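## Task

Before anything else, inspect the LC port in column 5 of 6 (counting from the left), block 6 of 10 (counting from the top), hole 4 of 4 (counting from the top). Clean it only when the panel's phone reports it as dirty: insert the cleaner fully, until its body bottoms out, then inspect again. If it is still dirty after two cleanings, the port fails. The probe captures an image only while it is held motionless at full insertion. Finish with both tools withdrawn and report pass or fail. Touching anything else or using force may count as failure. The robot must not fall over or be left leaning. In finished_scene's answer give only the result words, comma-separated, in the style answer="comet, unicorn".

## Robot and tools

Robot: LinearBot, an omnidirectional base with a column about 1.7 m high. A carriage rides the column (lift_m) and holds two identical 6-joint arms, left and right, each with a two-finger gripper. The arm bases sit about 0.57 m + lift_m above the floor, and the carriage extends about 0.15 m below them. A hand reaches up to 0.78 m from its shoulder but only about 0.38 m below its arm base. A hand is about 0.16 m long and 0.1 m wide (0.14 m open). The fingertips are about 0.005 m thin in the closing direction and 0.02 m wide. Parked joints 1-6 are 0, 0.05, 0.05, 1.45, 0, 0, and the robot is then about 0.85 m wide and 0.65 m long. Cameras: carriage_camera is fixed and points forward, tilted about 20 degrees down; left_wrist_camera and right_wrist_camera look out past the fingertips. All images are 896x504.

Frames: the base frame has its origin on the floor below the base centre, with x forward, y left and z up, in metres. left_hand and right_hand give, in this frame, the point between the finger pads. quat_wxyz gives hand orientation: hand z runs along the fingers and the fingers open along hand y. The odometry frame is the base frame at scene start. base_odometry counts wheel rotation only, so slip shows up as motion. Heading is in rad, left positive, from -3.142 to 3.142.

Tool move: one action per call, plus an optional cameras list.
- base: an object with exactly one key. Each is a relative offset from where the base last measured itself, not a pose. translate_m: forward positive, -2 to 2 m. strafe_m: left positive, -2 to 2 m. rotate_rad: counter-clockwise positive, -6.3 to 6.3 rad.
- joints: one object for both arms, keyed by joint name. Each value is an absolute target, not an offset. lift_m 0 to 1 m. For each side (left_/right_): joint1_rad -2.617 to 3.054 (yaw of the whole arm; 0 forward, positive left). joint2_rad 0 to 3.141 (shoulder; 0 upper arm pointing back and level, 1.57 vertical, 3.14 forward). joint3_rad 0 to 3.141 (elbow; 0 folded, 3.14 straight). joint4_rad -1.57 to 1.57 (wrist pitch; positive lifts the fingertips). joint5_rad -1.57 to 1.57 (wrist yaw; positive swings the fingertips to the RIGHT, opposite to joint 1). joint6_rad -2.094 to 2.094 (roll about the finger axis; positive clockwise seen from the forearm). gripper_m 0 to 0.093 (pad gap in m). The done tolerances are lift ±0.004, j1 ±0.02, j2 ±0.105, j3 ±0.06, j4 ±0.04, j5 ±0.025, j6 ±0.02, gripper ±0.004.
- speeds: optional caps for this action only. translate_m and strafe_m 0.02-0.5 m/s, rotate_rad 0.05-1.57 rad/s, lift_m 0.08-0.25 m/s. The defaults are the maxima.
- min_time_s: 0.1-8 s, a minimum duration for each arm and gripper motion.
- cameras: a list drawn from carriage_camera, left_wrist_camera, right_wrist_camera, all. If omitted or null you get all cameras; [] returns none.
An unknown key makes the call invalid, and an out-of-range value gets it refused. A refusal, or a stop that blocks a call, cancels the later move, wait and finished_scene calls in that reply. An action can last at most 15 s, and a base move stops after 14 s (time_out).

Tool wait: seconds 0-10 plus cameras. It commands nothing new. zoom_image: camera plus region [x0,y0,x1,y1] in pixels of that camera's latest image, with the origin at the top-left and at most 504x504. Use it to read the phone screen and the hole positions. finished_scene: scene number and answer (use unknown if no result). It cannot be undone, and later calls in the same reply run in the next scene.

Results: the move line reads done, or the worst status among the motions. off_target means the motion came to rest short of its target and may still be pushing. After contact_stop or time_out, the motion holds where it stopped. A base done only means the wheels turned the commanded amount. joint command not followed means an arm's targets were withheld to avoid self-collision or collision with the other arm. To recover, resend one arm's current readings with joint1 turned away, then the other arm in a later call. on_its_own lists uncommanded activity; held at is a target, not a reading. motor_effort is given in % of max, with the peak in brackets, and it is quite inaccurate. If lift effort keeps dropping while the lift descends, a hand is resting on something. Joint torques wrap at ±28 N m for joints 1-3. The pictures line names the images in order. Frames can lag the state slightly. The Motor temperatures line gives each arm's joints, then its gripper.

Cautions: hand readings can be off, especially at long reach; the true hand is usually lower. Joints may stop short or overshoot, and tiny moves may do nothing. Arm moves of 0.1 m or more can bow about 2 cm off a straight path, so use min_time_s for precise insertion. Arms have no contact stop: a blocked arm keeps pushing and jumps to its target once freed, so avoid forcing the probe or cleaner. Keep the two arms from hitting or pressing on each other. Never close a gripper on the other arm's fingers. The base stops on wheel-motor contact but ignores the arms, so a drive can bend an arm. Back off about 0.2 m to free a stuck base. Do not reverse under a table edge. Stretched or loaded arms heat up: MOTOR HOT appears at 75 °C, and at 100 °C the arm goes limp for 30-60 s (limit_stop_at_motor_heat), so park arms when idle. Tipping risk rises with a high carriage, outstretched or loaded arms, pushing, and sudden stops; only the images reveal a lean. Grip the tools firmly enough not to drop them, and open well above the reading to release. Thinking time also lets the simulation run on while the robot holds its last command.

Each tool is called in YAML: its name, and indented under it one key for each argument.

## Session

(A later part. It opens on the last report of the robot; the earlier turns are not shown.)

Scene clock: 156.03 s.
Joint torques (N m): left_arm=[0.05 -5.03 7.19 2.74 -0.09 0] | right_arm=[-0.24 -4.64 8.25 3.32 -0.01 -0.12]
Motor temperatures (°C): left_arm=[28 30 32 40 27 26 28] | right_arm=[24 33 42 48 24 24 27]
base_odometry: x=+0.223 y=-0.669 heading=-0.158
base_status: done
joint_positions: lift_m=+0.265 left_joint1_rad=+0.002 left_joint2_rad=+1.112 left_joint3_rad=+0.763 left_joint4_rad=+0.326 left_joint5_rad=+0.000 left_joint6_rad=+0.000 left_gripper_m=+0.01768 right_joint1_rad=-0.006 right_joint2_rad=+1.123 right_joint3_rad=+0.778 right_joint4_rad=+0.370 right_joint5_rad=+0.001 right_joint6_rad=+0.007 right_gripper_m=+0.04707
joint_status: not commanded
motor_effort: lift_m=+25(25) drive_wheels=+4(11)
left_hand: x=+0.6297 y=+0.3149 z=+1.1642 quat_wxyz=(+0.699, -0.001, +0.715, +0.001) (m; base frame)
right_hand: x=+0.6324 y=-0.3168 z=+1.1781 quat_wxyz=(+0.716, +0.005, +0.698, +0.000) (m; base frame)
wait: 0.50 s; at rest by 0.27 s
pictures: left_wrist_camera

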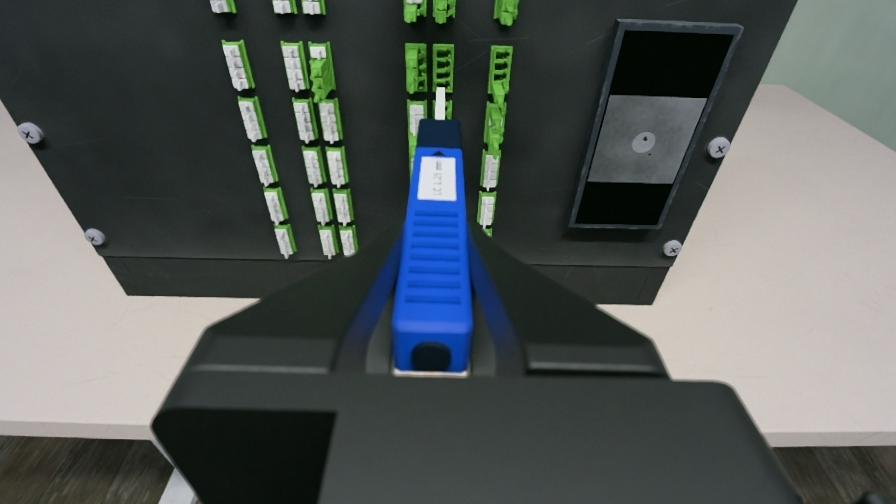

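move:
  base: {"translate_m": 0.005}
  speeds: {"translate_m": 0.02}
  cameras: []

wait:
  seconds: 0.5
  cameras: ["left_wrist_camera"]

zoom_image:
  camera: "left_wrist_camera"
  region: [410, 40, 474, 120]

Scene clock: 156.90 s.
Joint torques (N m): left_arm=[0.05 -5.08 7.23 2.71 -0.06 0.01] | right_arm=[-0.2 -4.71 8.1 3.3 0.01 -0.12]
Motor temperatures (°C): left_arm=[28 30 32 40 27 26 28] | right_arm=[24 33 42 48 24 24 27]
move: done
base_odometry: x=+0.228 y=-0.670 heading=-0.158
base_status: done
joint_positions: lift_m=+0.265 left_joint1_rad=+0.002 left_joint2_rad=+1.112 left_joint3_rad=+0.763 left_joint4_rad=+0.326 left_joint5_rad=+0.000 left_joint6_rad=+0.000 left_gripper_m=+0.01768 right_joint1_rad=-0.006 right_joint2_rad=+1.123 right_joint3_rad=+0.778 right_joint4_rad=+0.370 right_joint5_rad=+0.001 right_joint6_rad=+0.007 right_gripper_m=+0.04707
joint_status: not commanded
motor_effort: lift_m=+24(25) drive_wheels=-3(10)
left_hand: x=+0.6297 y=+0.3149 z=+1.1642 quat_wxyz=(+0.699, -0.001, +0.715, +0.001) (m; base frame)
right_hand: x=+0.6324 y=-0.3168 z=+1.1781 quat_wxyz=(+0.716, +0.005, +0.698, +0.000) (m; base frame)
pictures: none
No camera images: "cameras" was empty.

Scene clock: 157.40 s.
Joint torques (N m): left_arm=[0.13 -5.27 7.17 2.77 -0.04 -0.01] | right_arm=[-0.24 -4.78 8.27 3.3 0 -0.11]
Motor temperatures (°C): left_arm=[28 30 32 40 27 26 28] | right_arm=[24 33 42 48 24 24 27]
base_odometry: x=+0.228 y=-0.670 heading=-0.158
base_status: done
joint_positions: lift_m=+0.265 left_joint1_rad=+0.002 left_joint2_rad=+1.112 left_joint3_rad=+0.763 left_joint4_rad=+0.326 left_joint5_rad=+0.000 left_joint6_rad=+0.000 left_gripper_m=+0.01768 right_joint1_rad=-0.006 right_joint2_rad=+1.123 right_joint3_rad=+0.778 right_joint4_rad=+0.370 right_joint5_rad=+0.001 right_joint6_rad=+0.007 right_gripper_m=+0.04707
joint_status: not commanded
motor_effort: lift_m=+24(25) drive_wheels=-4(10)
left_hand: x=+0.6297 y=+0.3149 z=+1.1642 quat_wxyz=(+0.699, -0.001, +0.715, +0.001) (m; base frame)
right_hand: x=+0.6324 y=-0.3168 z=+1.1781 quat_wxyz=(+0.716, +0.005, +0.698, +0.000) (m; base frame)
wait: 0.50 s; at rest by 0.27 s
pictures: left_wrist_camera

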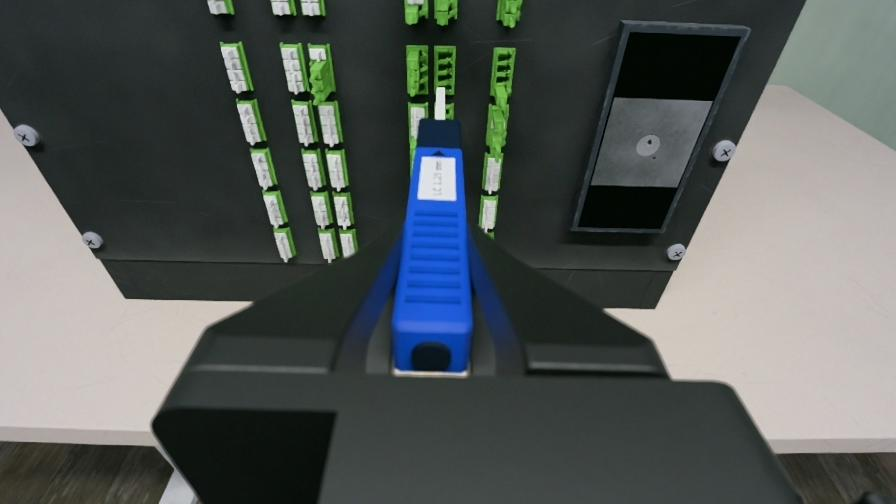

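Scaled by 6.300.

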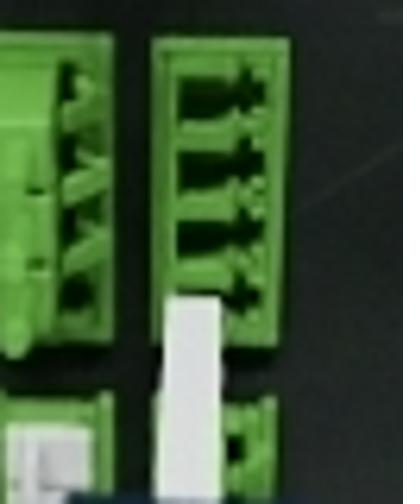

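move:
  cameras: ["carriage_camera", "right_wrist_camera"]

zoom_image:
  camera: "carriage_camera"
  region: [230, 130, 380, 250]

Scene clock: 158.53 s.
Joint torques (N m): left_arm=[0.09 -5.18 6.9 2.73 -0.09 0.02] | right_arm=[-0.31 -4.7 8.25 3.31 0 -0.12]
Motor temperatures (°C): left_arm=[28 30 32 40 27 26 28] | right_arm=[24 33 42 48 24 24 27]
base_odometry: x=+0.228 y=-0.670 heading=-0.158
base_status: done
joint_positions: lift_m=+0.265 left_joint1_rad=+0.002 left_joint2_rad=+1.112 left_joint3_rad=+0.763 left_joint4_rad=+0.326 left_joint5_rad=+0.000 left_joint6_rad=+0.000 left_gripper_m=+0.01768 right_joint1_rad=-0.006 right_joint2_rad=+1.123 right_joint3_rad=+0.778 right_joint4_rad=+0.370 right_joint5_rad=+0.001 right_joint6_rad=+0.007 right_gripper_m=+0.04707
joint_status: not commanded
motor_effort: lift_m=+24(25) drive_wheels=-3(10)
left_hand: x=+0.6297 y=+0.3149 z=+1.1642 quat_wxyz=(+0.699, -0.001, +0.715, +0.001) (m; base frame)
right_hand: x=+0.6324 y=-0.3168 z=+1.1781 quat_wxyz=(+0.716, +0.005, +0.698, +0.000) (m; base frame)
pictures: carriage_camera, right_wrist_camera

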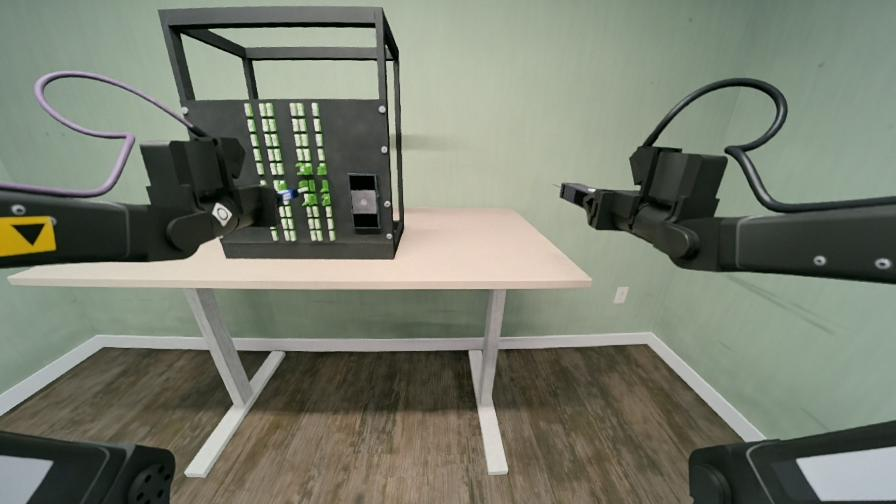

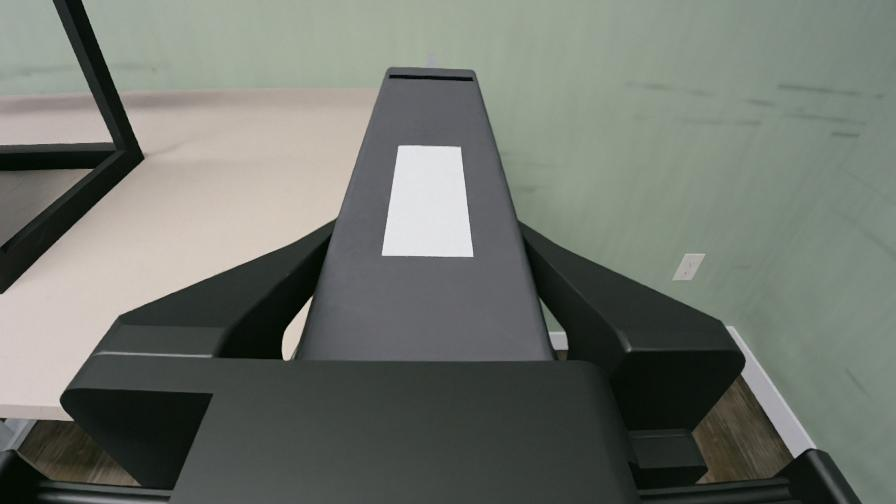

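Scaled by 3.360.

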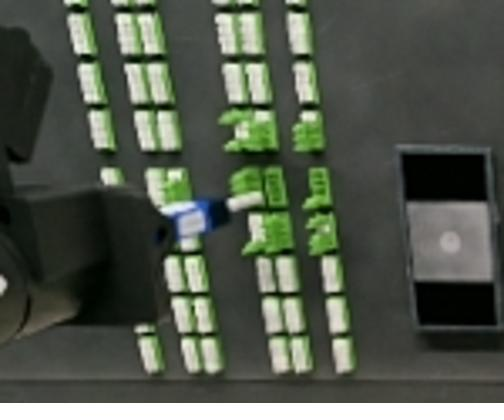

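zoom_image:
  camera: "carriage_camera"
  region: [285, 170, 335, 210]

Scaled by 10.080.

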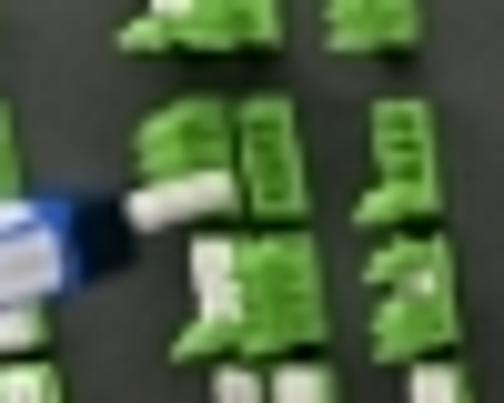

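move:
  base: {"strafe_m": -0.0015}
  joints: {"lift_m": 0.262}
  speeds: {"strafe_m": 0.03}
  cameras: []

move:
  base: {"translate_m": 0.006}
  speeds: {"translate_m": 0.02}
  cameras: []

wait:
  seconds: 0.5
  cameras: ["left_wrist_camera", "carriage_camera"]

zoom_image:
  camera: "left_wrist_camera"
  region: [410, 40, 474, 120]

zoom_image:
  camera: "carriage_camera"
  region: [285, 170, 335, 210]

Scene clock: 159.70 s.
Joint torques (N m): left_arm=[0.09 -5.19 7.25 2.79 -0.04 0.02] | right_arm=[-0.18 -4.7 8.28 3.32 0 -0.12]
Motor temperatures (°C): left_arm=[28 30 32 40 27 26 28] | right_arm=[24 33 42 48 24 24 27]
move: done
base_odometry: x=+0.228 y=-0.671 heading=-0.157
base_status: done
joint_positions: lift_m=+0.262 left_joint1_rad=+0.001 left_joint2_rad=+1.112 left_joint3_rad=+0.763 left_joint4_rad=+0.323 left_joint5_rad=+0.000 left_joint6_rad=+0.000 left_gripper_m=+0.01768 right_joint1_rad=-0.006 right_joint2_rad=+1.123 right_joint3_rad=+0.778 right_joint4_rad=+0.369 right_joint5_rad=+0.002 right_joint6_rad=+0.007 right_gripper_m=+0.04707
joint_status: all done
motor_effort: lift_m=+21(22) drive_wheels=-4(5)
left_hand: x=+0.6297 y=+0.3146 z=+1.1607 quat_wxyz=(+0.698, +0.000, +0.716, +0.000) (m; base frame)
right_hand: x=+0.6324 y=-0.3170 z=+1.1752 quat_wxyz=(+0.715, +0.005, +0.699, +0.000) (m; base frame)
pictures: none
No camera images: "cameras" was empty.

Scene clock: 160.50 s.
Joint torques (N m): left_arm=[0.13 -5.18 7.27 2.76 -0.07 0.01] | right_arm=[-0.24 -4.75 8.21 3.3 0 -0.11]
Motor temperatures (°C): left_arm=[28 30 32 40 27 26 28] | right_arm=[24 33 42 48 24 24 27]
move: done
base_odometry: x=+0.234 y=-0.672 heading=-0.156
base_status: done
joint_positions: lift_m=+0.262 left_joint1_rad=+0.001 left_joint2_rad=+1.112 left_joint3_rad=+0.763 left_joint4_rad=+0.323 left_joint5_rad=+0.000 left_joint6_rad=+0.000 left_gripper_m=+0.01768 right_joint1_rad=-0.006 right_joint2_rad=+1.123 right_joint3_rad=+0.778 right_joint4_rad=+0.370 right_joint5_rad=+0.002 right_joint6_rad=+0.007 right_gripper_m=+0.04707
joint_status: not commanded
motor_effort: lift_m=+21(22) drive_wheels=+4(13)
left_hand: x=+0.6297 y=+0.3146 z=+1.1608 quat_wxyz=(+0.698, +0.000, +0.716, +0.000) (m; base frame)
right_hand: x=+0.6324 y=-0.3170 z=+1.1754 quat_wxyz=(+0.716, +0.005, +0.698, +0.000) (m; base frame)
pictures: none
No camera images: "cameras" was empty.

Scene clock: 161.00 s.
Joint torques (N m): left_arm=[0.03 -5.26 7.13 2.75 -0.08 0.03] | right_arm=[-0.23 -4.57 8.25 3.3 0 -0.11]
Motor temperatures (°C): left_arm=[28 30 32 40 27 26 28] | right_arm=[24 33 42 48 24 24 27]
base_odometry: x=+0.234 y=-0.672 heading=-0.156
base_status: done
joint_positions: lift_m=+0.262 left_joint1_rad=+0.001 left_joint2_rad=+1.112 left_joint3_rad=+0.763 left_joint4_rad=+0.323 left_joint5_rad=+0.000 left_joint6_rad=+0.000 left_gripper_m=+0.01768 right_joint1_rad=-0.006 right_joint2_rad=+1.123 right_joint3_rad=+0.778 right_joint4_rad=+0.370 right_joint5_rad=+0.002 right_joint6_rad=+0.007 right_gripper_m=+0.04707
joint_status: not commanded
motor_effort: lift_m=+21(22) drive_wheels=+4(13)
left_hand: x=+0.6297 y=+0.3146 z=+1.1608 quat_wxyz=(+0.698, +0.000, +0.716, +0.000) (m; base frame)
right_hand: x=+0.6324 y=-0.3170 z=+1.1754 quat_wxyz=(+0.716, +0.005, +0.698, +0.000) (m; base frame)
wait: 0.50 s; at rest by 0.27 s
pictures: carriage_camera, left_wrist_camera

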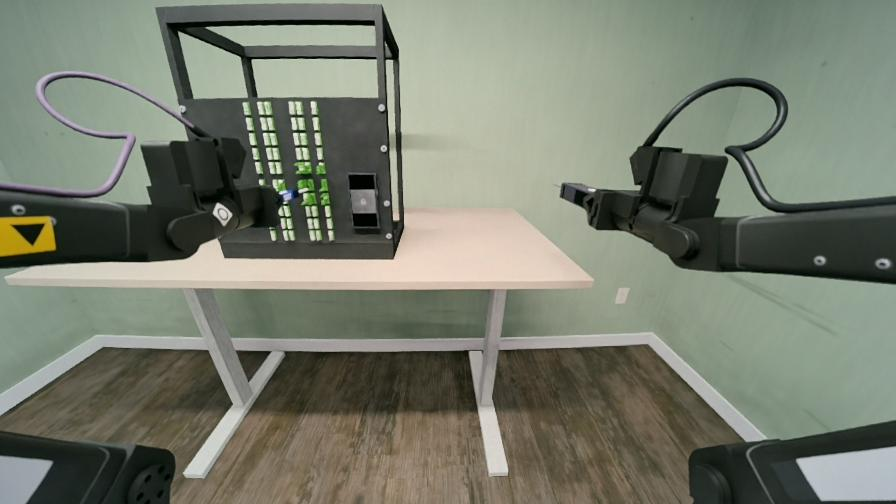

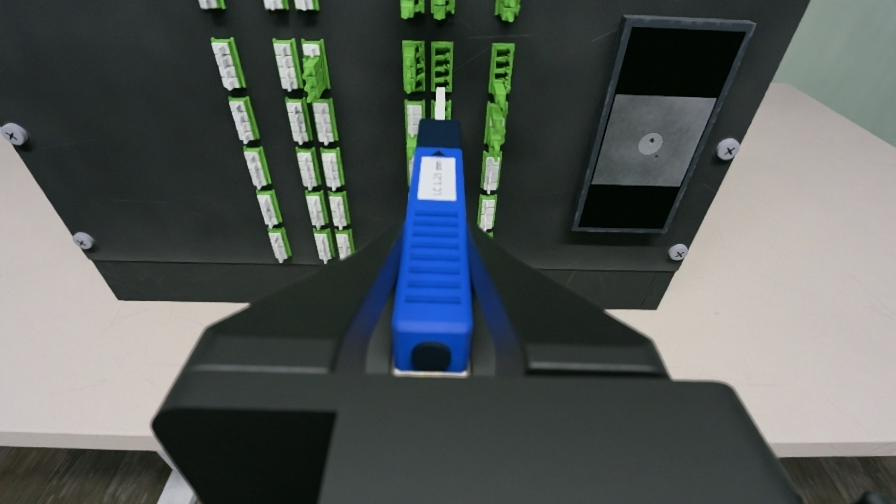

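Scaled by 6.300.

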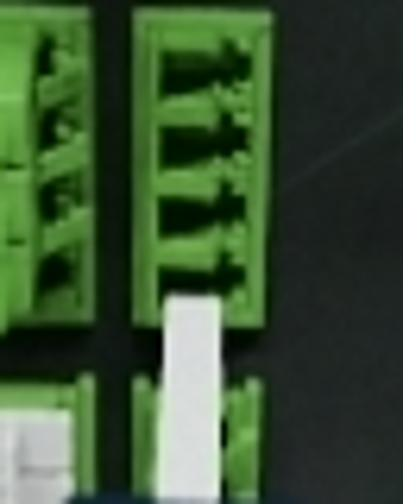

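Scaled by 10.080.

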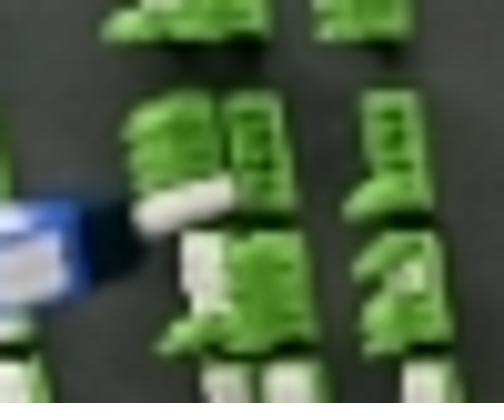

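move:
  base: {"strafe_m": 0.0015}
  speeds: {"strafe_m": 0.03}
  cameras: []

wait:
  seconds: 0.5
  cameras: ["left_wrist_camera", "carriage_camera"]

zoom_image:
  camera: "left_wrist_camera"
  region: [410, 40, 474, 120]

Scene clock: 161.77 s.
Joint torques (N m): left_arm=[0.1 -5.29 7.13 2.76 -0.06 0.04] | right_arm=[-0.23 -4.64 8.21 3.31 0.01 -0.12]
Motor temperatures (°C): left_arm=[28 30 32 40 27 26 28] | right_arm=[24 33 42 48 24 24 27]
move: done
base_odometry: x=+0.234 y=-0.671 heading=-0.157
base_status: done
joint_positions: lift_m=+0.262 left_joint1_rad=+0.001 left_joint2_rad=+1.112 left_joint3_rad=+0.763 left_joint4_rad=+0.323 left_joint5_rad=+0.000 left_joint6_rad=+0.000 left_gripper_m=+0.01768 right_joint1_rad=-0.006 right_joint2_rad=+1.123 right_joint3_rad=+0.778 right_joint4_rad=+0.370 right_joint5_rad=+0.001 right_joint6_rad=+0.007 right_gripper_m=+0.04707
joint_status: not commanded
motor_effort: lift_m=+21(22) drive_wheels=+3(3)
left_hand: x=+0.6297 y=+0.3146 z=+1.1608 quat_wxyz=(+0.698, +0.000, +0.716, +0.000) (m; base frame)
right_hand: x=+0.6324 y=-0.3167 z=+1.1754 quat_wxyz=(+0.716, +0.005, +0.698, +0.000) (m; base frame)
pictures: none
No camera images: "cameras" was empty.

Scene clock: 162.27 s.
Joint torques (N m): left_arm=[0.1 -4.98 7.19 2.78 -0.05 0.02] | right_arm=[-0.27 -4.71 8.27 3.3 0.01 -0.11]
Motor temperatures (°C): left_arm=[28 30 32 40 27 26 28] | right_arm=[24 33 42 48 24 24 27]
base_odometry: x=+0.234 y=-0.671 heading=-0.157
base_status: done
joint_positions: lift_m=+0.262 left_joint1_rad=+0.001 left_joint2_rad=+1.112 left_joint3_rad=+0.763 left_joint4_rad=+0.323 left_joint5_rad=+0.000 left_joint6_rad=+0.000 left_gripper_m=+0.01768 right_joint1_rad=-0.006 right_joint2_rad=+1.123 right_joint3_rad=+0.778 right_joint4_rad=+0.370 right_joint5_rad=+0.001 right_joint6_rad=+0.007 right_gripper_m=+0.04707
joint_status: not commanded
motor_effort: lift_m=+21(22) drive_wheels=+3(3)
left_hand: x=+0.6297 y=+0.3146 z=+1.1608 quat_wxyz=(+0.698, +0.000, +0.716, +0.000) (m; base frame)
right_hand: x=+0.6324 y=-0.3167 z=+1.1754 quat_wxyz=(+0.716, +0.005, +0.698, +0.000) (m; base frame)
wait: 0.50 s; at rest by 0.27 s
pictures: carriage_camera, left_wrist_camera

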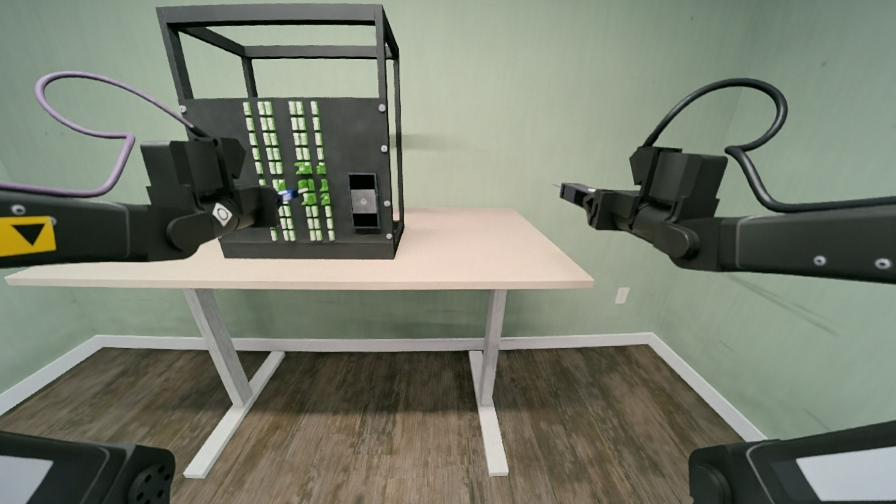

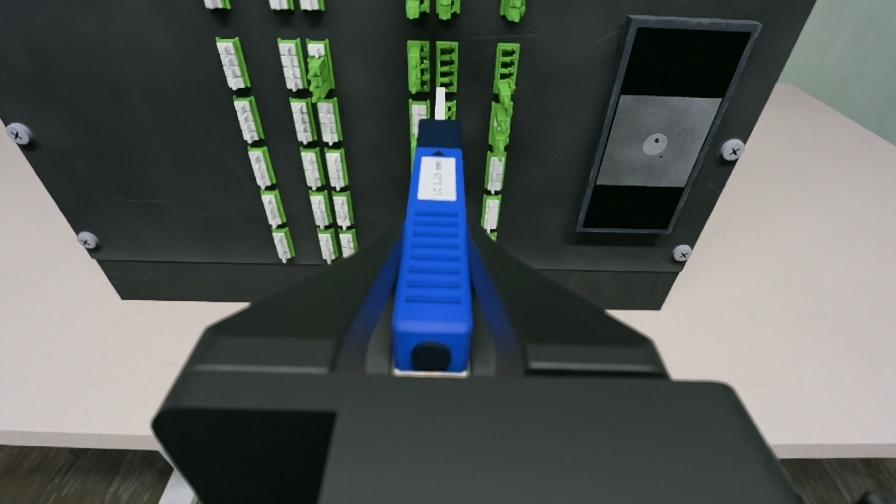

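Scaled by 6.300.

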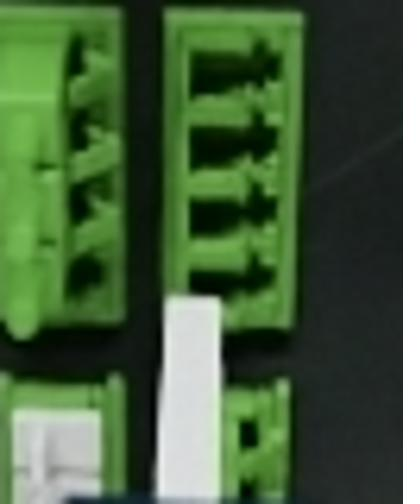

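move:
  joints: {"left_joint1_rad": -0.0035}
  min_time_s: 0.6
  cameras: []

wait:
  seconds: 0.5
  cameras: ["left_wrist_camera"]

zoom_image:
  camera: "left_wrist_camera"
  region: [410, 40, 474, 120]

Scene clock: 163.30 s.
Joint torques (N m): left_arm=[-0.17 -5.16 7.15 2.76 -0.13 -0.01] | right_arm=[-0.25 -4.71 8.25 3.3 0.01 -0.11]
Motor temperatures (°C): left_arm=[28 30 32 40 27 26 28] | right_arm=[24 33 42 48 24 24 27]
move: done
base_odometry: x=+0.234 y=-0.671 heading=-0.157
base_status: not commanded
joint_positions: lift_m=+0.262 left_joint1_rad=+0.001 left_joint2_rad=+1.112 left_joint3_rad=+0.763 left_joint4_rad=+0.323 left_joint5_rad=+0.000 left_joint6_rad=+0.000 left_gripper_m=+0.01768 right_joint1_rad=-0.006 right_joint2_rad=+1.123 right_joint3_rad=+0.778 right_joint4_rad=+0.370 right_joint5_rad=+0.001 right_joint6_rad=+0.007 right_gripper_m=+0.04707
joint_status: all done
motor_effort: lift_m=+21(22) drive_wheels=+3(3)
left_hand: x=+0.6297 y=+0.3146 z=+1.1608 quat_wxyz=(+0.698, +0.000, +0.716, +0.000) (m; base frame)
right_hand: x=+0.6324 y=-0.3167 z=+1.1754 quat_wxyz=(+0.716, +0.005, +0.698, +0.000) (m; base frame)
pictures: none
No camera images: "cameras" was empty.

Scene clock: 163.80 s.
Joint torques (N m): left_arm=[-0.08 -5.09 7.1 2.77 -0.02 0] | right_arm=[-0.25 -4.72 8.25 3.3 0.01 -0.12]
Motor temperatures (°C): left_arm=[28 30 32 40 27 26 28] | right_arm=[24 33 42 48 24 24 27]
base_odometry: x=+0.234 y=-0.671 heading=-0.157
base_status: not commanded
joint_positions: lift_m=+0.262 left_joint1_rad=+0.001 left_joint2_rad=+1.112 left_joint3_rad=+0.763 left_joint4_rad=+0.323 left_joint5_rad=+0.000 left_joint6_rad=+0.000 left_gripper_m=+0.01768 right_joint1_rad=-0.006 right_joint2_rad=+1.123 right_joint3_rad=+0.778 right_joint4_rad=+0.370 right_joint5_rad=+0.001 right_joint6_rad=+0.007 right_gripper_m=+0.04707
joint_status: all done
motor_effort: lift_m=+22(22) drive_wheels=+3(3)
left_hand: x=+0.6297 y=+0.3146 z=+1.1608 quat_wxyz=(+0.698, +0.000, +0.716, +0.000) (m; base frame)
right_hand: x=+0.6324 y=-0.3167 z=+1.1754 quat_wxyz=(+0.716, +0.005, +0.698, +0.000) (m; base frame)
wait: 0.50 s; at rest by 0.27 s
pictures: left_wrist_camera

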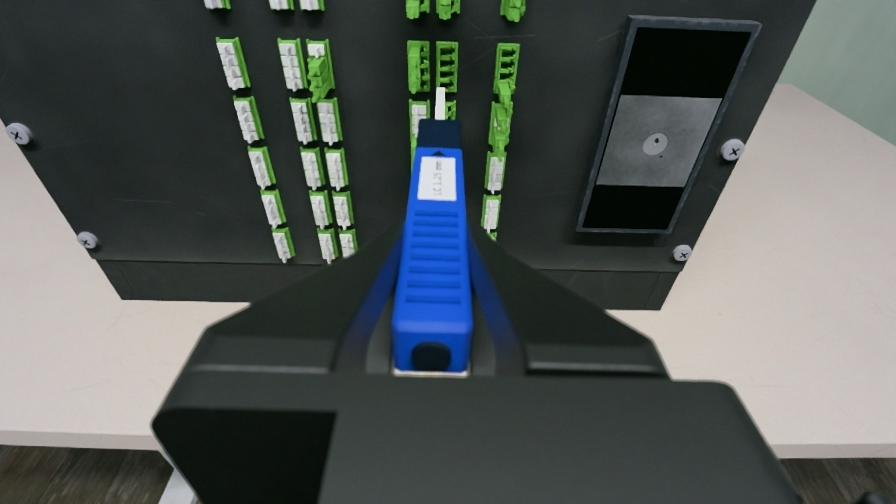

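Scaled by 6.300.

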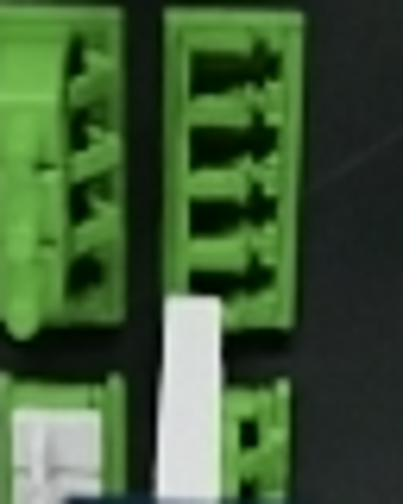

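move:
  joints: {"left_joint1_rad": -0.0085}
  min_time_s: 0.6
  cameras: []

wait:
  seconds: 0.5
  cameras: ["left_wrist_camera"]

zoom_image:
  camera: "left_wrist_camera"
  region: [410, 40, 474, 120]

Scene clock: 164.80 s.
Joint torques (N m): left_arm=[-0.47 -5.09 7.05 2.78 -0.05 0.02] | right_arm=[-0.25 -4.72 8.24 3.31 0.01 -0.11]
Motor temperatures (°C): left_arm=[28 30 32 40 27 26 28] | right_arm=[24 33 42 48 24 24 27]
move: done
base_odometry: x=+0.234 y=-0.671 heading=-0.157
base_status: not commanded
joint_positions: lift_m=+0.262 left_joint1_rad=+0.001 left_joint2_rad=+1.112 left_joint3_rad=+0.763 left_joint4_rad=+0.323 left_joint5_rad=+0.000 left_joint6_rad=+0.000 left_gripper_m=+0.01768 right_joint1_rad=-0.006 right_joint2_rad=+1.123 right_joint3_rad=+0.778 right_joint4_rad=+0.370 right_joint5_rad=+0.001 right_joint6_rad=+0.007 right_gripper_m=+0.04707
joint_status: all done
motor_effort: lift_m=+21(22) drive_wheels=+3(3)
left_hand: x=+0.6297 y=+0.3146 z=+1.1608 quat_wxyz=(+0.698, +0.000, +0.716, +0.000) (m; base frame)
right_hand: x=+0.6324 y=-0.3167 z=+1.1754 quat_wxyz=(+0.716, +0.005, +0.698, +0.000) (m; base frame)
pictures: none
No camera images: "cameras" was empty.

Scene clock: 165.30 s.
Joint torques (N m): left_arm=[-0.53 -5.04 7.08 2.81 -0.05 0.04] | right_arm=[-0.23 -4.72 8.25 3.3 0.01 -0.11]
Motor temperatures (°C): left_arm=[28 30 32 40 27 26 28] | right_arm=[24 33 42 48 24 24 28]
base_odometry: x=+0.234 y=-0.671 heading=-0.157
base_status: not commanded
joint_positions: lift_m=+0.262 left_joint1_rad=+0.001 left_joint2_rad=+1.112 left_joint3_rad=+0.763 left_joint4_rad=+0.323 left_joint5_rad=+0.000 left_joint6_rad=+0.000 left_gripper_m=+0.01768 right_joint1_rad=-0.006 right_joint2_rad=+1.123 right_joint3_rad=+0.778 right_joint4_rad=+0.370 right_joint5_rad=+0.001 right_joint6_rad=+0.007 right_gripper_m=+0.04707
joint_status: all done
motor_effort: lift_m=+21(22) drive_wheels=+3(3)
left_hand: x=+0.6297 y=+0.3146 z=+1.1608 quat_wxyz=(+0.698, +0.000, +0.716, +0.000) (m; base frame)
right_hand: x=+0.6324 y=-0.3167 z=+1.1754 quat_wxyz=(+0.716, +0.005, +0.698, +0.000) (m; base frame)
wait: 0.50 s; at rest by 0.27 s
pictures: left_wrist_camera

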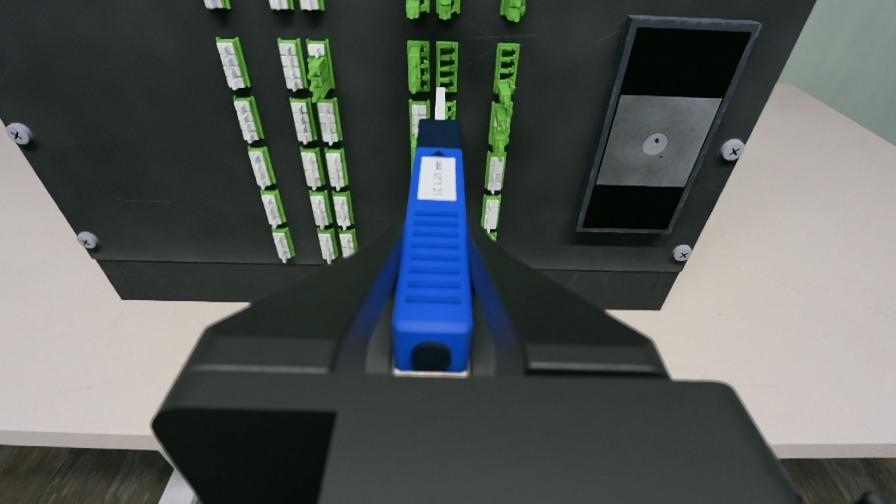

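Scaled by 6.300.

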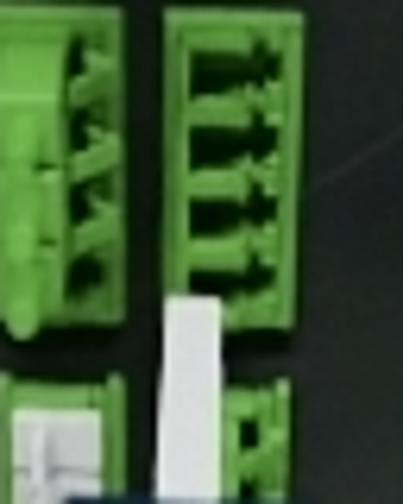

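move:
  joints: {"left_joint1_rad": -0.0115}
  min_time_s: 0.6
  cameras: []

Scene clock: 167.13 s.
Joint torques (N m): left_arm=[-0.39 -4.97 7.06 2.75 -0.08 0] | right_arm=[-0.25 -4.7 8.24 3.31 0.01 -0.11]
Motor temperatures (°C): left_arm=[28 30 32 40 27 26 28] | right_arm=[24 33 42 49 24 24 28]
move: done
base_odometry: x=+0.234 y=-0.671 heading=-0.157
base_status: not commanded
joint_positions: lift_m=+0.262 left_joint1_rad=-0.003 left_joint2_rad=+1.112 left_joint3_rad=+0.763 left_joint4_rad=+0.323 left_joint5_rad=+0.000 left_joint6_rad=+0.000 left_gripper_m=+0.01768 right_joint1_rad=-0.006 right_joint2_rad=+1.123 right_joint3_rad=+0.778 right_joint4_rad=+0.370 right_joint5_rad=+0.001 right_joint6_rad=+0.007 right_gripper_m=+0.04707
joint_status: all done
motor_effort: lift_m=+22(22) drive_wheels=+3(3)
left_hand: x=+0.6297 y=+0.3132 z=+1.1608 quat_wxyz=(+0.698, +0.001, +0.716, -0.001) (m; base frame)
right_hand: x=+0.6324 y=-0.3167 z=+1.1754 quat_wxyz=(+0.716, +0.005, +0.698, +0.000) (m; base frame)
pictures: none
No camera images: "cameras" was empty.

move:
  joints: {"left_joint1_rad": -0.004}
  min_time_s: 0.3
  cameras: []

wait:
  seconds: 0.4
  cameras: ["left_wrist_camera"]

zoom_image:
  camera: "left_wrist_camera"
  region: [410, 40, 474, 120]

Scene clock: 167.87 s.
Joint torques (N m): left_arm=[0.05 -4.93 7.23 2.75 -0.04 0.03] | right_arm=[-0.25 -4.75 8.24 3.3 0.01 -0.12]
Motor temperatures (°C): left_arm=[28 30 32 40 27 26 28] | right_arm=[24 33 42 49 24 24 28]
move: done
base_odometry: x=+0.234 y=-0.671 heading=-0.157
base_status: not commanded
joint_positions: lift_m=+0.262 left_joint1_rad=-0.003 left_joint2_rad=+1.112 left_joint3_rad=+0.763 left_joint4_rad=+0.323 left_joint5_rad=+0.000 left_joint6_rad=+0.000 left_gripper_m=+0.01768 right_joint1_rad=-0.006 right_joint2_rad=+1.123 right_joint3_rad=+0.778 right_joint4_rad=+0.370 right_joint5_rad=+0.001 right_joint6_rad=+0.007 right_gripper_m=+0.04707
joint_status: all done
motor_effort: lift_m=+21(22) drive_wheels=+3(3)
left_hand: x=+0.6297 y=+0.3132 z=+1.1608 quat_wxyz=(+0.698, +0.001, +0.716, -0.001) (m; base frame)
right_hand: x=+0.6324 y=-0.3167 z=+1.1754 quat_wxyz=(+0.716, +0.005, +0.698, +0.000) (m; base frame)
pictures: none
No camera images: "cameras" was empty.

Scene clock: 168.27 s.
Joint torques (N m): left_arm=[0.16 -4.97 7.17 2.78 -0.1 0] | right_arm=[-0.25 -4.71 8.27 3.3 0.01 -0.12]
Motor temperatures (°C): left_arm=[28 30 32 40 27 26 28] | right_arm=[24 33 42 49 24 24 28]
base_odometry: x=+0.234 y=-0.671 heading=-0.157
base_status: not commanded
joint_positions: lift_m=+0.262 left_joint1_rad=-0.003 left_joint2_rad=+1.112 left_joint3_rad=+0.763 left_joint4_rad=+0.323 left_joint5_rad=+0.000 left_joint6_rad=+0.000 left_gripper_m=+0.01768 right_joint1_rad=-0.006 right_joint2_rad=+1.123 right_joint3_rad=+0.778 right_joint4_rad=+0.370 right_joint5_rad=+0.001 right_joint6_rad=+0.007 right_gripper_m=+0.04707
joint_status: all done
motor_effort: lift_m=+21(22) drive_wheels=+3(3)
left_hand: x=+0.6297 y=+0.3132 z=+1.1608 quat_wxyz=(+0.698, +0.001, +0.716, -0.001) (m; base frame)
right_hand: x=+0.6324 y=-0.3167 z=+1.1754 quat_wxyz=(+0.716, +0.005, +0.698, +0.000) (m; base frame)
wait: 0.40 s; at rest by 0.27 s
pictures: left_wrist_camera

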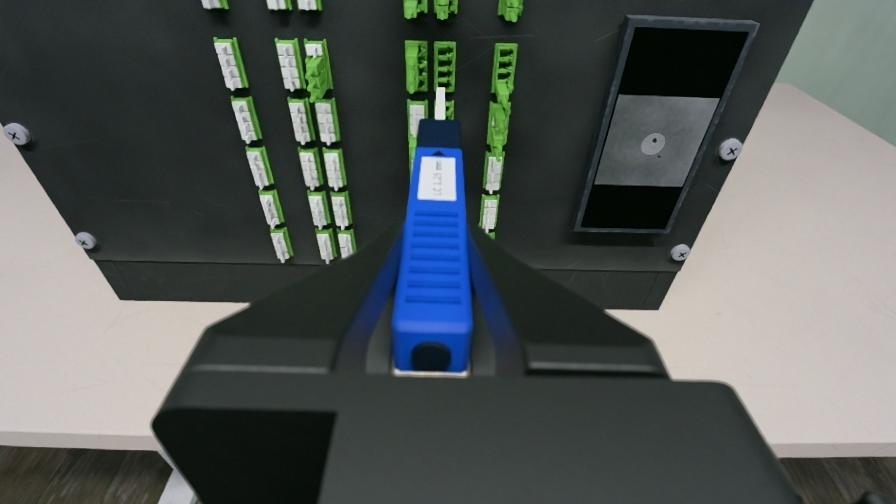

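Scaled by 6.300.

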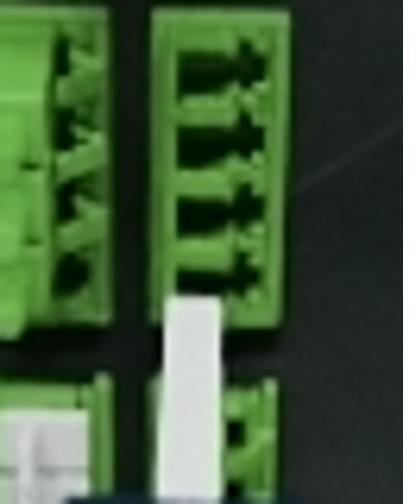

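move:
  base: {"translate_m": 0.003}
  speeds: {"translate_m": 0.02}
  cameras: []

wait:
  seconds: 0.4
  cameras: ["left_wrist_camera","carriage_camera"]

zoom_image:
  camera: "left_wrist_camera"
  region: [410, 40, 474, 120]

zoom_image:
  camera: "carriage_camera"
  region: [285, 170, 335, 210]

Scene clock: 169.10 s.
Joint torques (N m): left_arm=[0.38 -5.16 7.05 2.76 -0.1 0.04] | right_arm=[-0.28 -4.71 8.24 3.31 0.01 -0.11]
Motor temperatures (°C): left_arm=[28 30 32 40 27 26 28] | right_arm=[24 33 42 49 24 24 28]
move: done
base_odometry: x=+0.237 y=-0.671 heading=-0.157
base_status: done
joint_positions: lift_m=+0.262 left_joint1_rad=-0.003 left_joint2_rad=+1.112 left_joint3_rad=+0.763 left_joint4_rad=+0.323 left_joint5_rad=+0.000 left_joint6_rad=+0.000 left_gripper_m=+0.01768 right_joint1_rad=-0.006 right_joint2_rad=+1.123 right_joint3_rad=+0.778 right_joint4_rad=+0.370 right_joint5_rad=+0.001 right_joint6_rad=+0.007 right_gripper_m=+0.04707
joint_status: not commanded
motor_effort: lift_m=+21(22) drive_wheels=-1(10)
left_hand: x=+0.6297 y=+0.3132 z=+1.1608 quat_wxyz=(+0.698, +0.001, +0.716, -0.001) (m; base frame)
right_hand: x=+0.6324 y=-0.3167 z=+1.1754 quat_wxyz=(+0.716, +0.005, +0.698, +0.000) (m; base frame)
pictures: none
No camera images: "cameras" was empty.

Scene clock: 169.50 s.
Joint torques (N m): left_arm=[0.02 -5.29 7.13 2.73 -0.07 0.05] | right_arm=[-0.24 -4.83 8.14 3.32 0.01 -0.11]
Motor temperatures (°C): left_arm=[28 30 32 40 27 26 28] | right_arm=[24 33 42 49 24 24 28]
base_odometry: x=+0.237 y=-0.671 heading=-0.157
base_status: done
joint_positions: lift_m=+0.262 left_joint1_rad=-0.003 left_joint2_rad=+1.112 left_joint3_rad=+0.763 left_joint4_rad=+0.323 left_joint5_rad=+0.000 left_joint6_rad=+0.000 left_gripper_m=+0.01768 right_joint1_rad=-0.006 right_joint2_rad=+1.123 right_joint3_rad=+0.778 right_joint4_rad=+0.370 right_joint5_rad=+0.001 right_joint6_rad=+0.007 right_gripper_m=+0.04707
joint_status: not commanded
motor_effort: lift_m=+22(22) drive_wheels=-1(10)
left_hand: x=+0.6297 y=+0.3132 z=+1.1608 quat_wxyz=(+0.698, +0.001, +0.716, -0.001) (m; base frame)
right_hand: x=+0.6324 y=-0.3167 z=+1.1754 quat_wxyz=(+0.716, +0.005, +0.698, +0.000) (m; base frame)
wait: 0.40 s; at rest by 0.27 s
pictures: carriage_camera, left_wrist_camera

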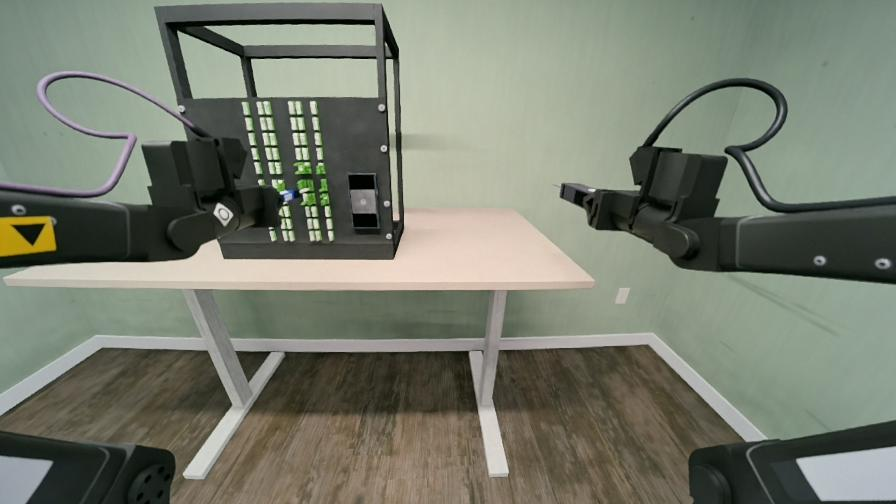

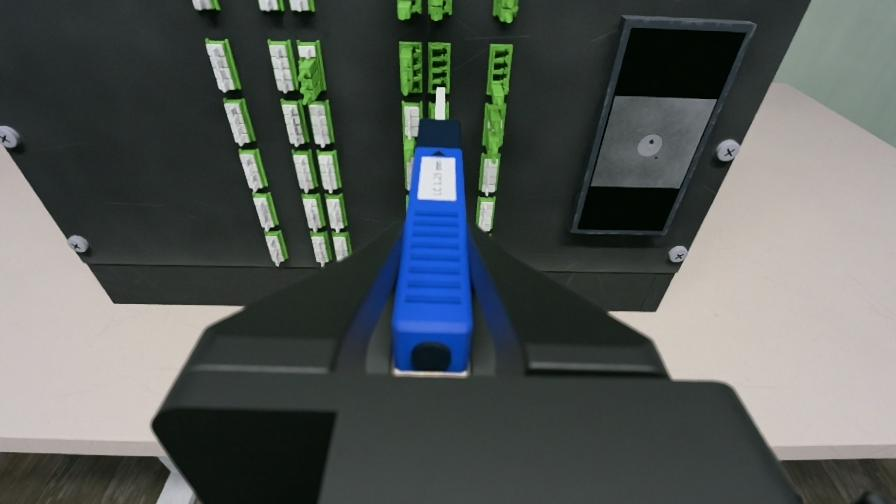

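Scaled by 6.300.

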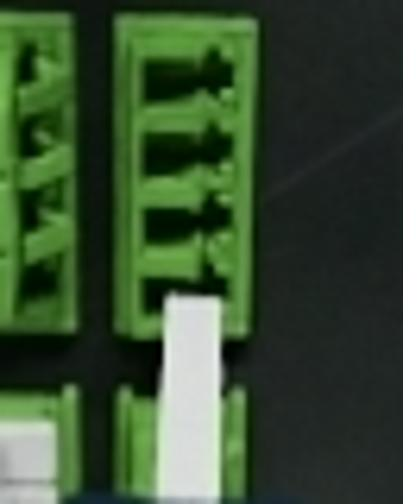

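Scaled by 10.080.

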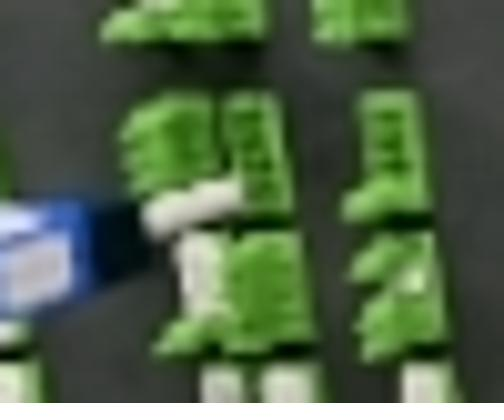

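move:
  joints: {"left_joint1_rad": 0.0095}
  min_time_s: 0.8
  cameras: []

wait:
  seconds: 0.4
  cameras: ["left_wrist_camera"]

zoom_image:
  camera: "left_wrist_camera"
  region: [410, 40, 474, 120]

Scene clock: 170.87 s.
Joint torques (N m): left_arm=[1.11 -5.16 6.86 2.8 -0.08 0.01] | right_arm=[-0.24 -4.68 8.24 3.3 0.01 -0.11]
Motor temperatures (°C): left_arm=[28 30 32 40 27 26 28] | right_arm=[24 33 42 49 24 24 28]
move: done
base_odometry: x=+0.237 y=-0.671 heading=-0.157
base_status: not commanded
joint_positions: lift_m=+0.262 left_joint1_rad=-0.003 left_joint2_rad=+1.112 left_joint3_rad=+0.763 left_joint4_rad=+0.323 left_joint5_rad=+0.000 left_joint6_rad=+0.000 left_gripper_m=+0.01768 right_joint1_rad=-0.006 right_joint2_rad=+1.123 right_joint3_rad=+0.778 right_joint4_rad=+0.370 right_joint5_rad=+0.001 right_joint6_rad=+0.007 right_gripper_m=+0.04707
joint_status: all done
motor_effort: lift_m=+21(22) drive_wheels=+1(2)
left_hand: x=+0.6297 y=+0.3132 z=+1.1608 quat_wxyz=(+0.698, +0.001, +0.716, -0.001) (m; base frame)
right_hand: x=+0.6324 y=-0.3167 z=+1.1754 quat_wxyz=(+0.716, +0.005, +0.698, +0.000) (m; base frame)
pictures: none
No camera images: "cameras" was empty.

Scene clock: 171.27 s.
Joint torques (N m): left_arm=[1.14 -5.14 7.04 2.79 -0.04 0.01] | right_arm=[-0.24 -4.71 8.21 3.31 0.01 -0.11]
Motor temperatures (°C): left_arm=[28 30 32 40 27 26 28] | right_arm=[24 33 42 49 24 24 28]
base_odometry: x=+0.237 y=-0.671 heading=-0.157
base_status: not commanded
joint_positions: lift_m=+0.262 left_joint1_rad=-0.003 left_joint2_rad=+1.112 left_joint3_rad=+0.763 left_joint4_rad=+0.323 left_joint5_rad=+0.000 left_joint6_rad=+0.000 left_gripper_m=+0.01768 right_joint1_rad=-0.006 right_joint2_rad=+1.123 right_joint3_rad=+0.778 right_joint4_rad=+0.370 right_joint5_rad=+0.001 right_joint6_rad=+0.007 right_gripper_m=+0.04707
joint_status: all done
motor_effort: lift_m=+21(22) drive_wheels=+1(2)
left_hand: x=+0.6297 y=+0.3132 z=+1.1608 quat_wxyz=(+0.698, +0.001, +0.716, -0.001) (m; base frame)
right_hand: x=+0.6324 y=-0.3167 z=+1.1754 quat_wxyz=(+0.716, +0.005, +0.698, +0.000) (m; base frame)
wait: 0.40 s; at rest by 0.27 s
pictures: left_wrist_camera

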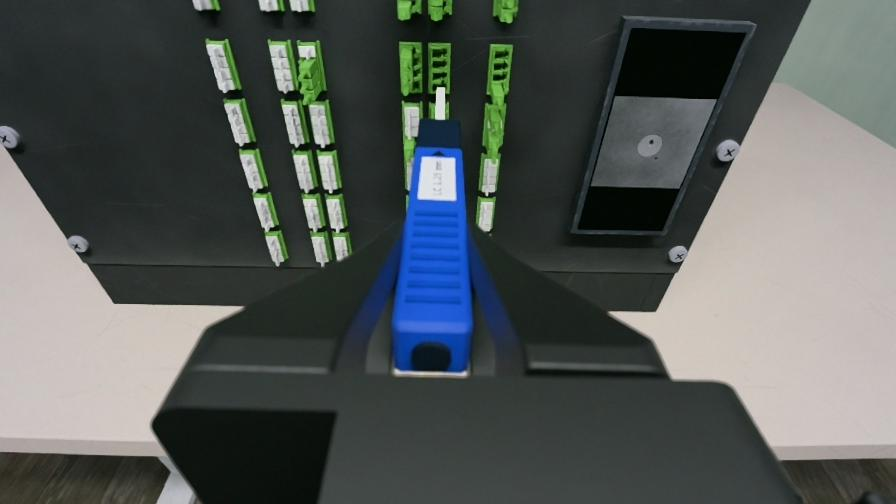

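Scaled by 6.300.

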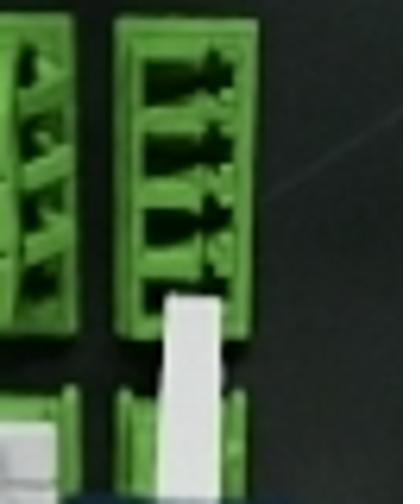

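move:
  joints: {"left_joint1_rad": 0.0125}
  min_time_s: 0.5
  cameras: []

Scene clock: 172.13 s.
Joint torques (N m): left_arm=[0.91 -5.11 7.13 2.8 -0.07 -0.02] | right_arm=[-0.24 -4.68 8.27 3.3 0.01 -0.11]
Motor temperatures (°C): left_arm=[28 30 32 40 27 26 28] | right_arm=[24 33 42 49 24 24 28]
move: done
base_odometry: x=+0.237 y=-0.671 heading=-0.157
base_status: not commanded
joint_positions: lift_m=+0.262 left_joint1_rad=+0.004 left_joint2_rad=+1.112 left_joint3_rad=+0.763 left_joint4_rad=+0.323 left_joint5_rad=+0.000 left_joint6_rad=+0.000 left_gripper_m=+0.01768 right_joint1_rad=-0.006 right_joint2_rad=+1.123 right_joint3_rad=+0.778 right_joint4_rad=+0.370 right_joint5_rad=+0.001 right_joint6_rad=+0.007 right_gripper_m=+0.04707
joint_status: all done
motor_effort: lift_m=+22(22) drive_wheels=+2(2)
left_hand: x=+0.6297 y=+0.3156 z=+1.1608 quat_wxyz=(+0.698, -0.001, +0.716, +0.001) (m; base frame)
right_hand: x=+0.6324 y=-0.3167 z=+1.1754 quat_wxyz=(+0.716, +0.005, +0.698, +0.000) (m; base frame)
pictures: none
No camera images: "cameras" was empty.

move:
  joints: {"left_joint1_rad": 0.0055}
  min_time_s: 0.3
  cameras: []

wait:
  seconds: 0.4
  cameras: ["left_wrist_camera"]

zoom_image:
  camera: "left_wrist_camera"
  region: [410, 40, 474, 120]

Scene clock: 172.83 s.
Joint torques (N m): left_arm=[0.27 -5.26 7.08 2.79 -0.04 0] | right_arm=[-0.25 -4.71 8.25 3.31 0.02 -0.12]
Motor temperatures (°C): left_arm=[28 30 32 40 27 26 28] | right_arm=[24 33 42 49 24 24 28]
move: done
base_odometry: x=+0.237 y=-0.671 heading=-0.157
base_status: not commanded
joint_positions: lift_m=+0.262 left_joint1_rad=+0.004 left_joint2_rad=+1.112 left_joint3_rad=+0.763 left_joint4_rad=+0.323 left_joint5_rad=+0.000 left_joint6_rad=+0.000 left_gripper_m=+0.01768 right_joint1_rad=-0.006 right_joint2_rad=+1.123 right_joint3_rad=+0.778 right_joint4_rad=+0.370 right_joint5_rad=+0.001 right_joint6_rad=+0.007 right_gripper_m=+0.04707
joint_status: all done
motor_effort: lift_m=+21(22) drive_wheels=+2(2)
left_hand: x=+0.6297 y=+0.3156 z=+1.1608 quat_wxyz=(+0.698, -0.001, +0.716, +0.001) (m; base frame)
right_hand: x=+0.6324 y=-0.3167 z=+1.1754 quat_wxyz=(+0.716, +0.005, +0.698, +0.000) (m; base frame)
pictures: none
No camera images: "cameras" was empty.

Scene clock: 173.23 s.
Joint torques (N m): left_arm=[0.31 -5.08 7.17 2.75 -0.08 0] | right_arm=[-0.25 -4.71 8.27 3.31 0.01 -0.11]
Motor temperatures (°C): left_arm=[28 30 32 40 27 26 28] | right_arm=[24 33 42 49 24 24 28]
base_odometry: x=+0.237 y=-0.671 heading=-0.157
base_status: not commanded
joint_positions: lift_m=+0.262 left_joint1_rad=+0.004 left_joint2_rad=+1.112 left_joint3_rad=+0.763 left_joint4_rad=+0.323 left_joint5_rad=+0.000 left_joint6_rad=+0.000 left_gripper_m=+0.01768 right_joint1_rad=-0.006 right_joint2_rad=+1.123 right_joint3_rad=+0.778 right_joint4_rad=+0.370 right_joint5_rad=+0.001 right_joint6_rad=+0.007 right_gripper_m=+0.04707
joint_status: all done
motor_effort: lift_m=+21(22) drive_wheels=+1(2)
left_hand: x=+0.6297 y=+0.3156 z=+1.1608 quat_wxyz=(+0.698, -0.001, +0.716, +0.001) (m; base frame)
right_hand: x=+0.6324 y=-0.3167 z=+1.1754 quat_wxyz=(+0.716, +0.005, +0.698, +0.000) (m; base frame)
wait: 0.40 s; at rest by 0.27 s
pictures: left_wrist_camera

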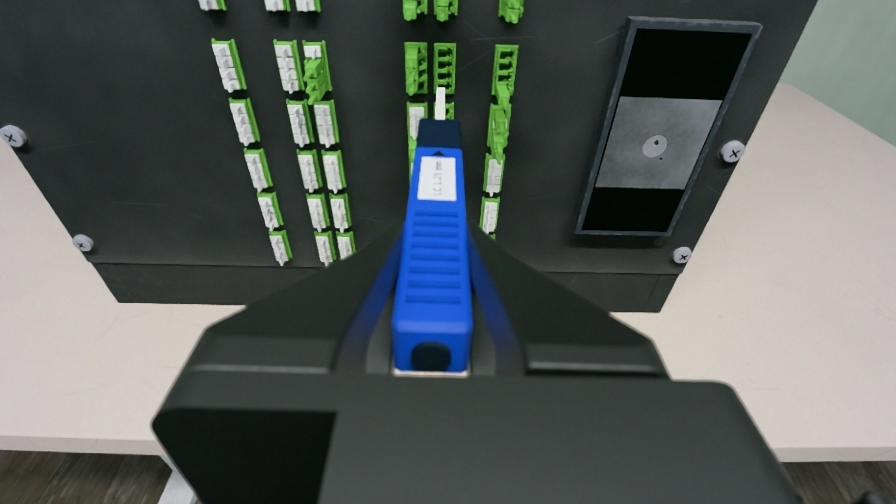

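Scaled by 6.300.

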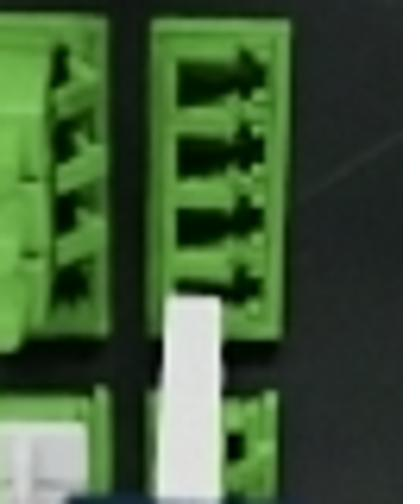

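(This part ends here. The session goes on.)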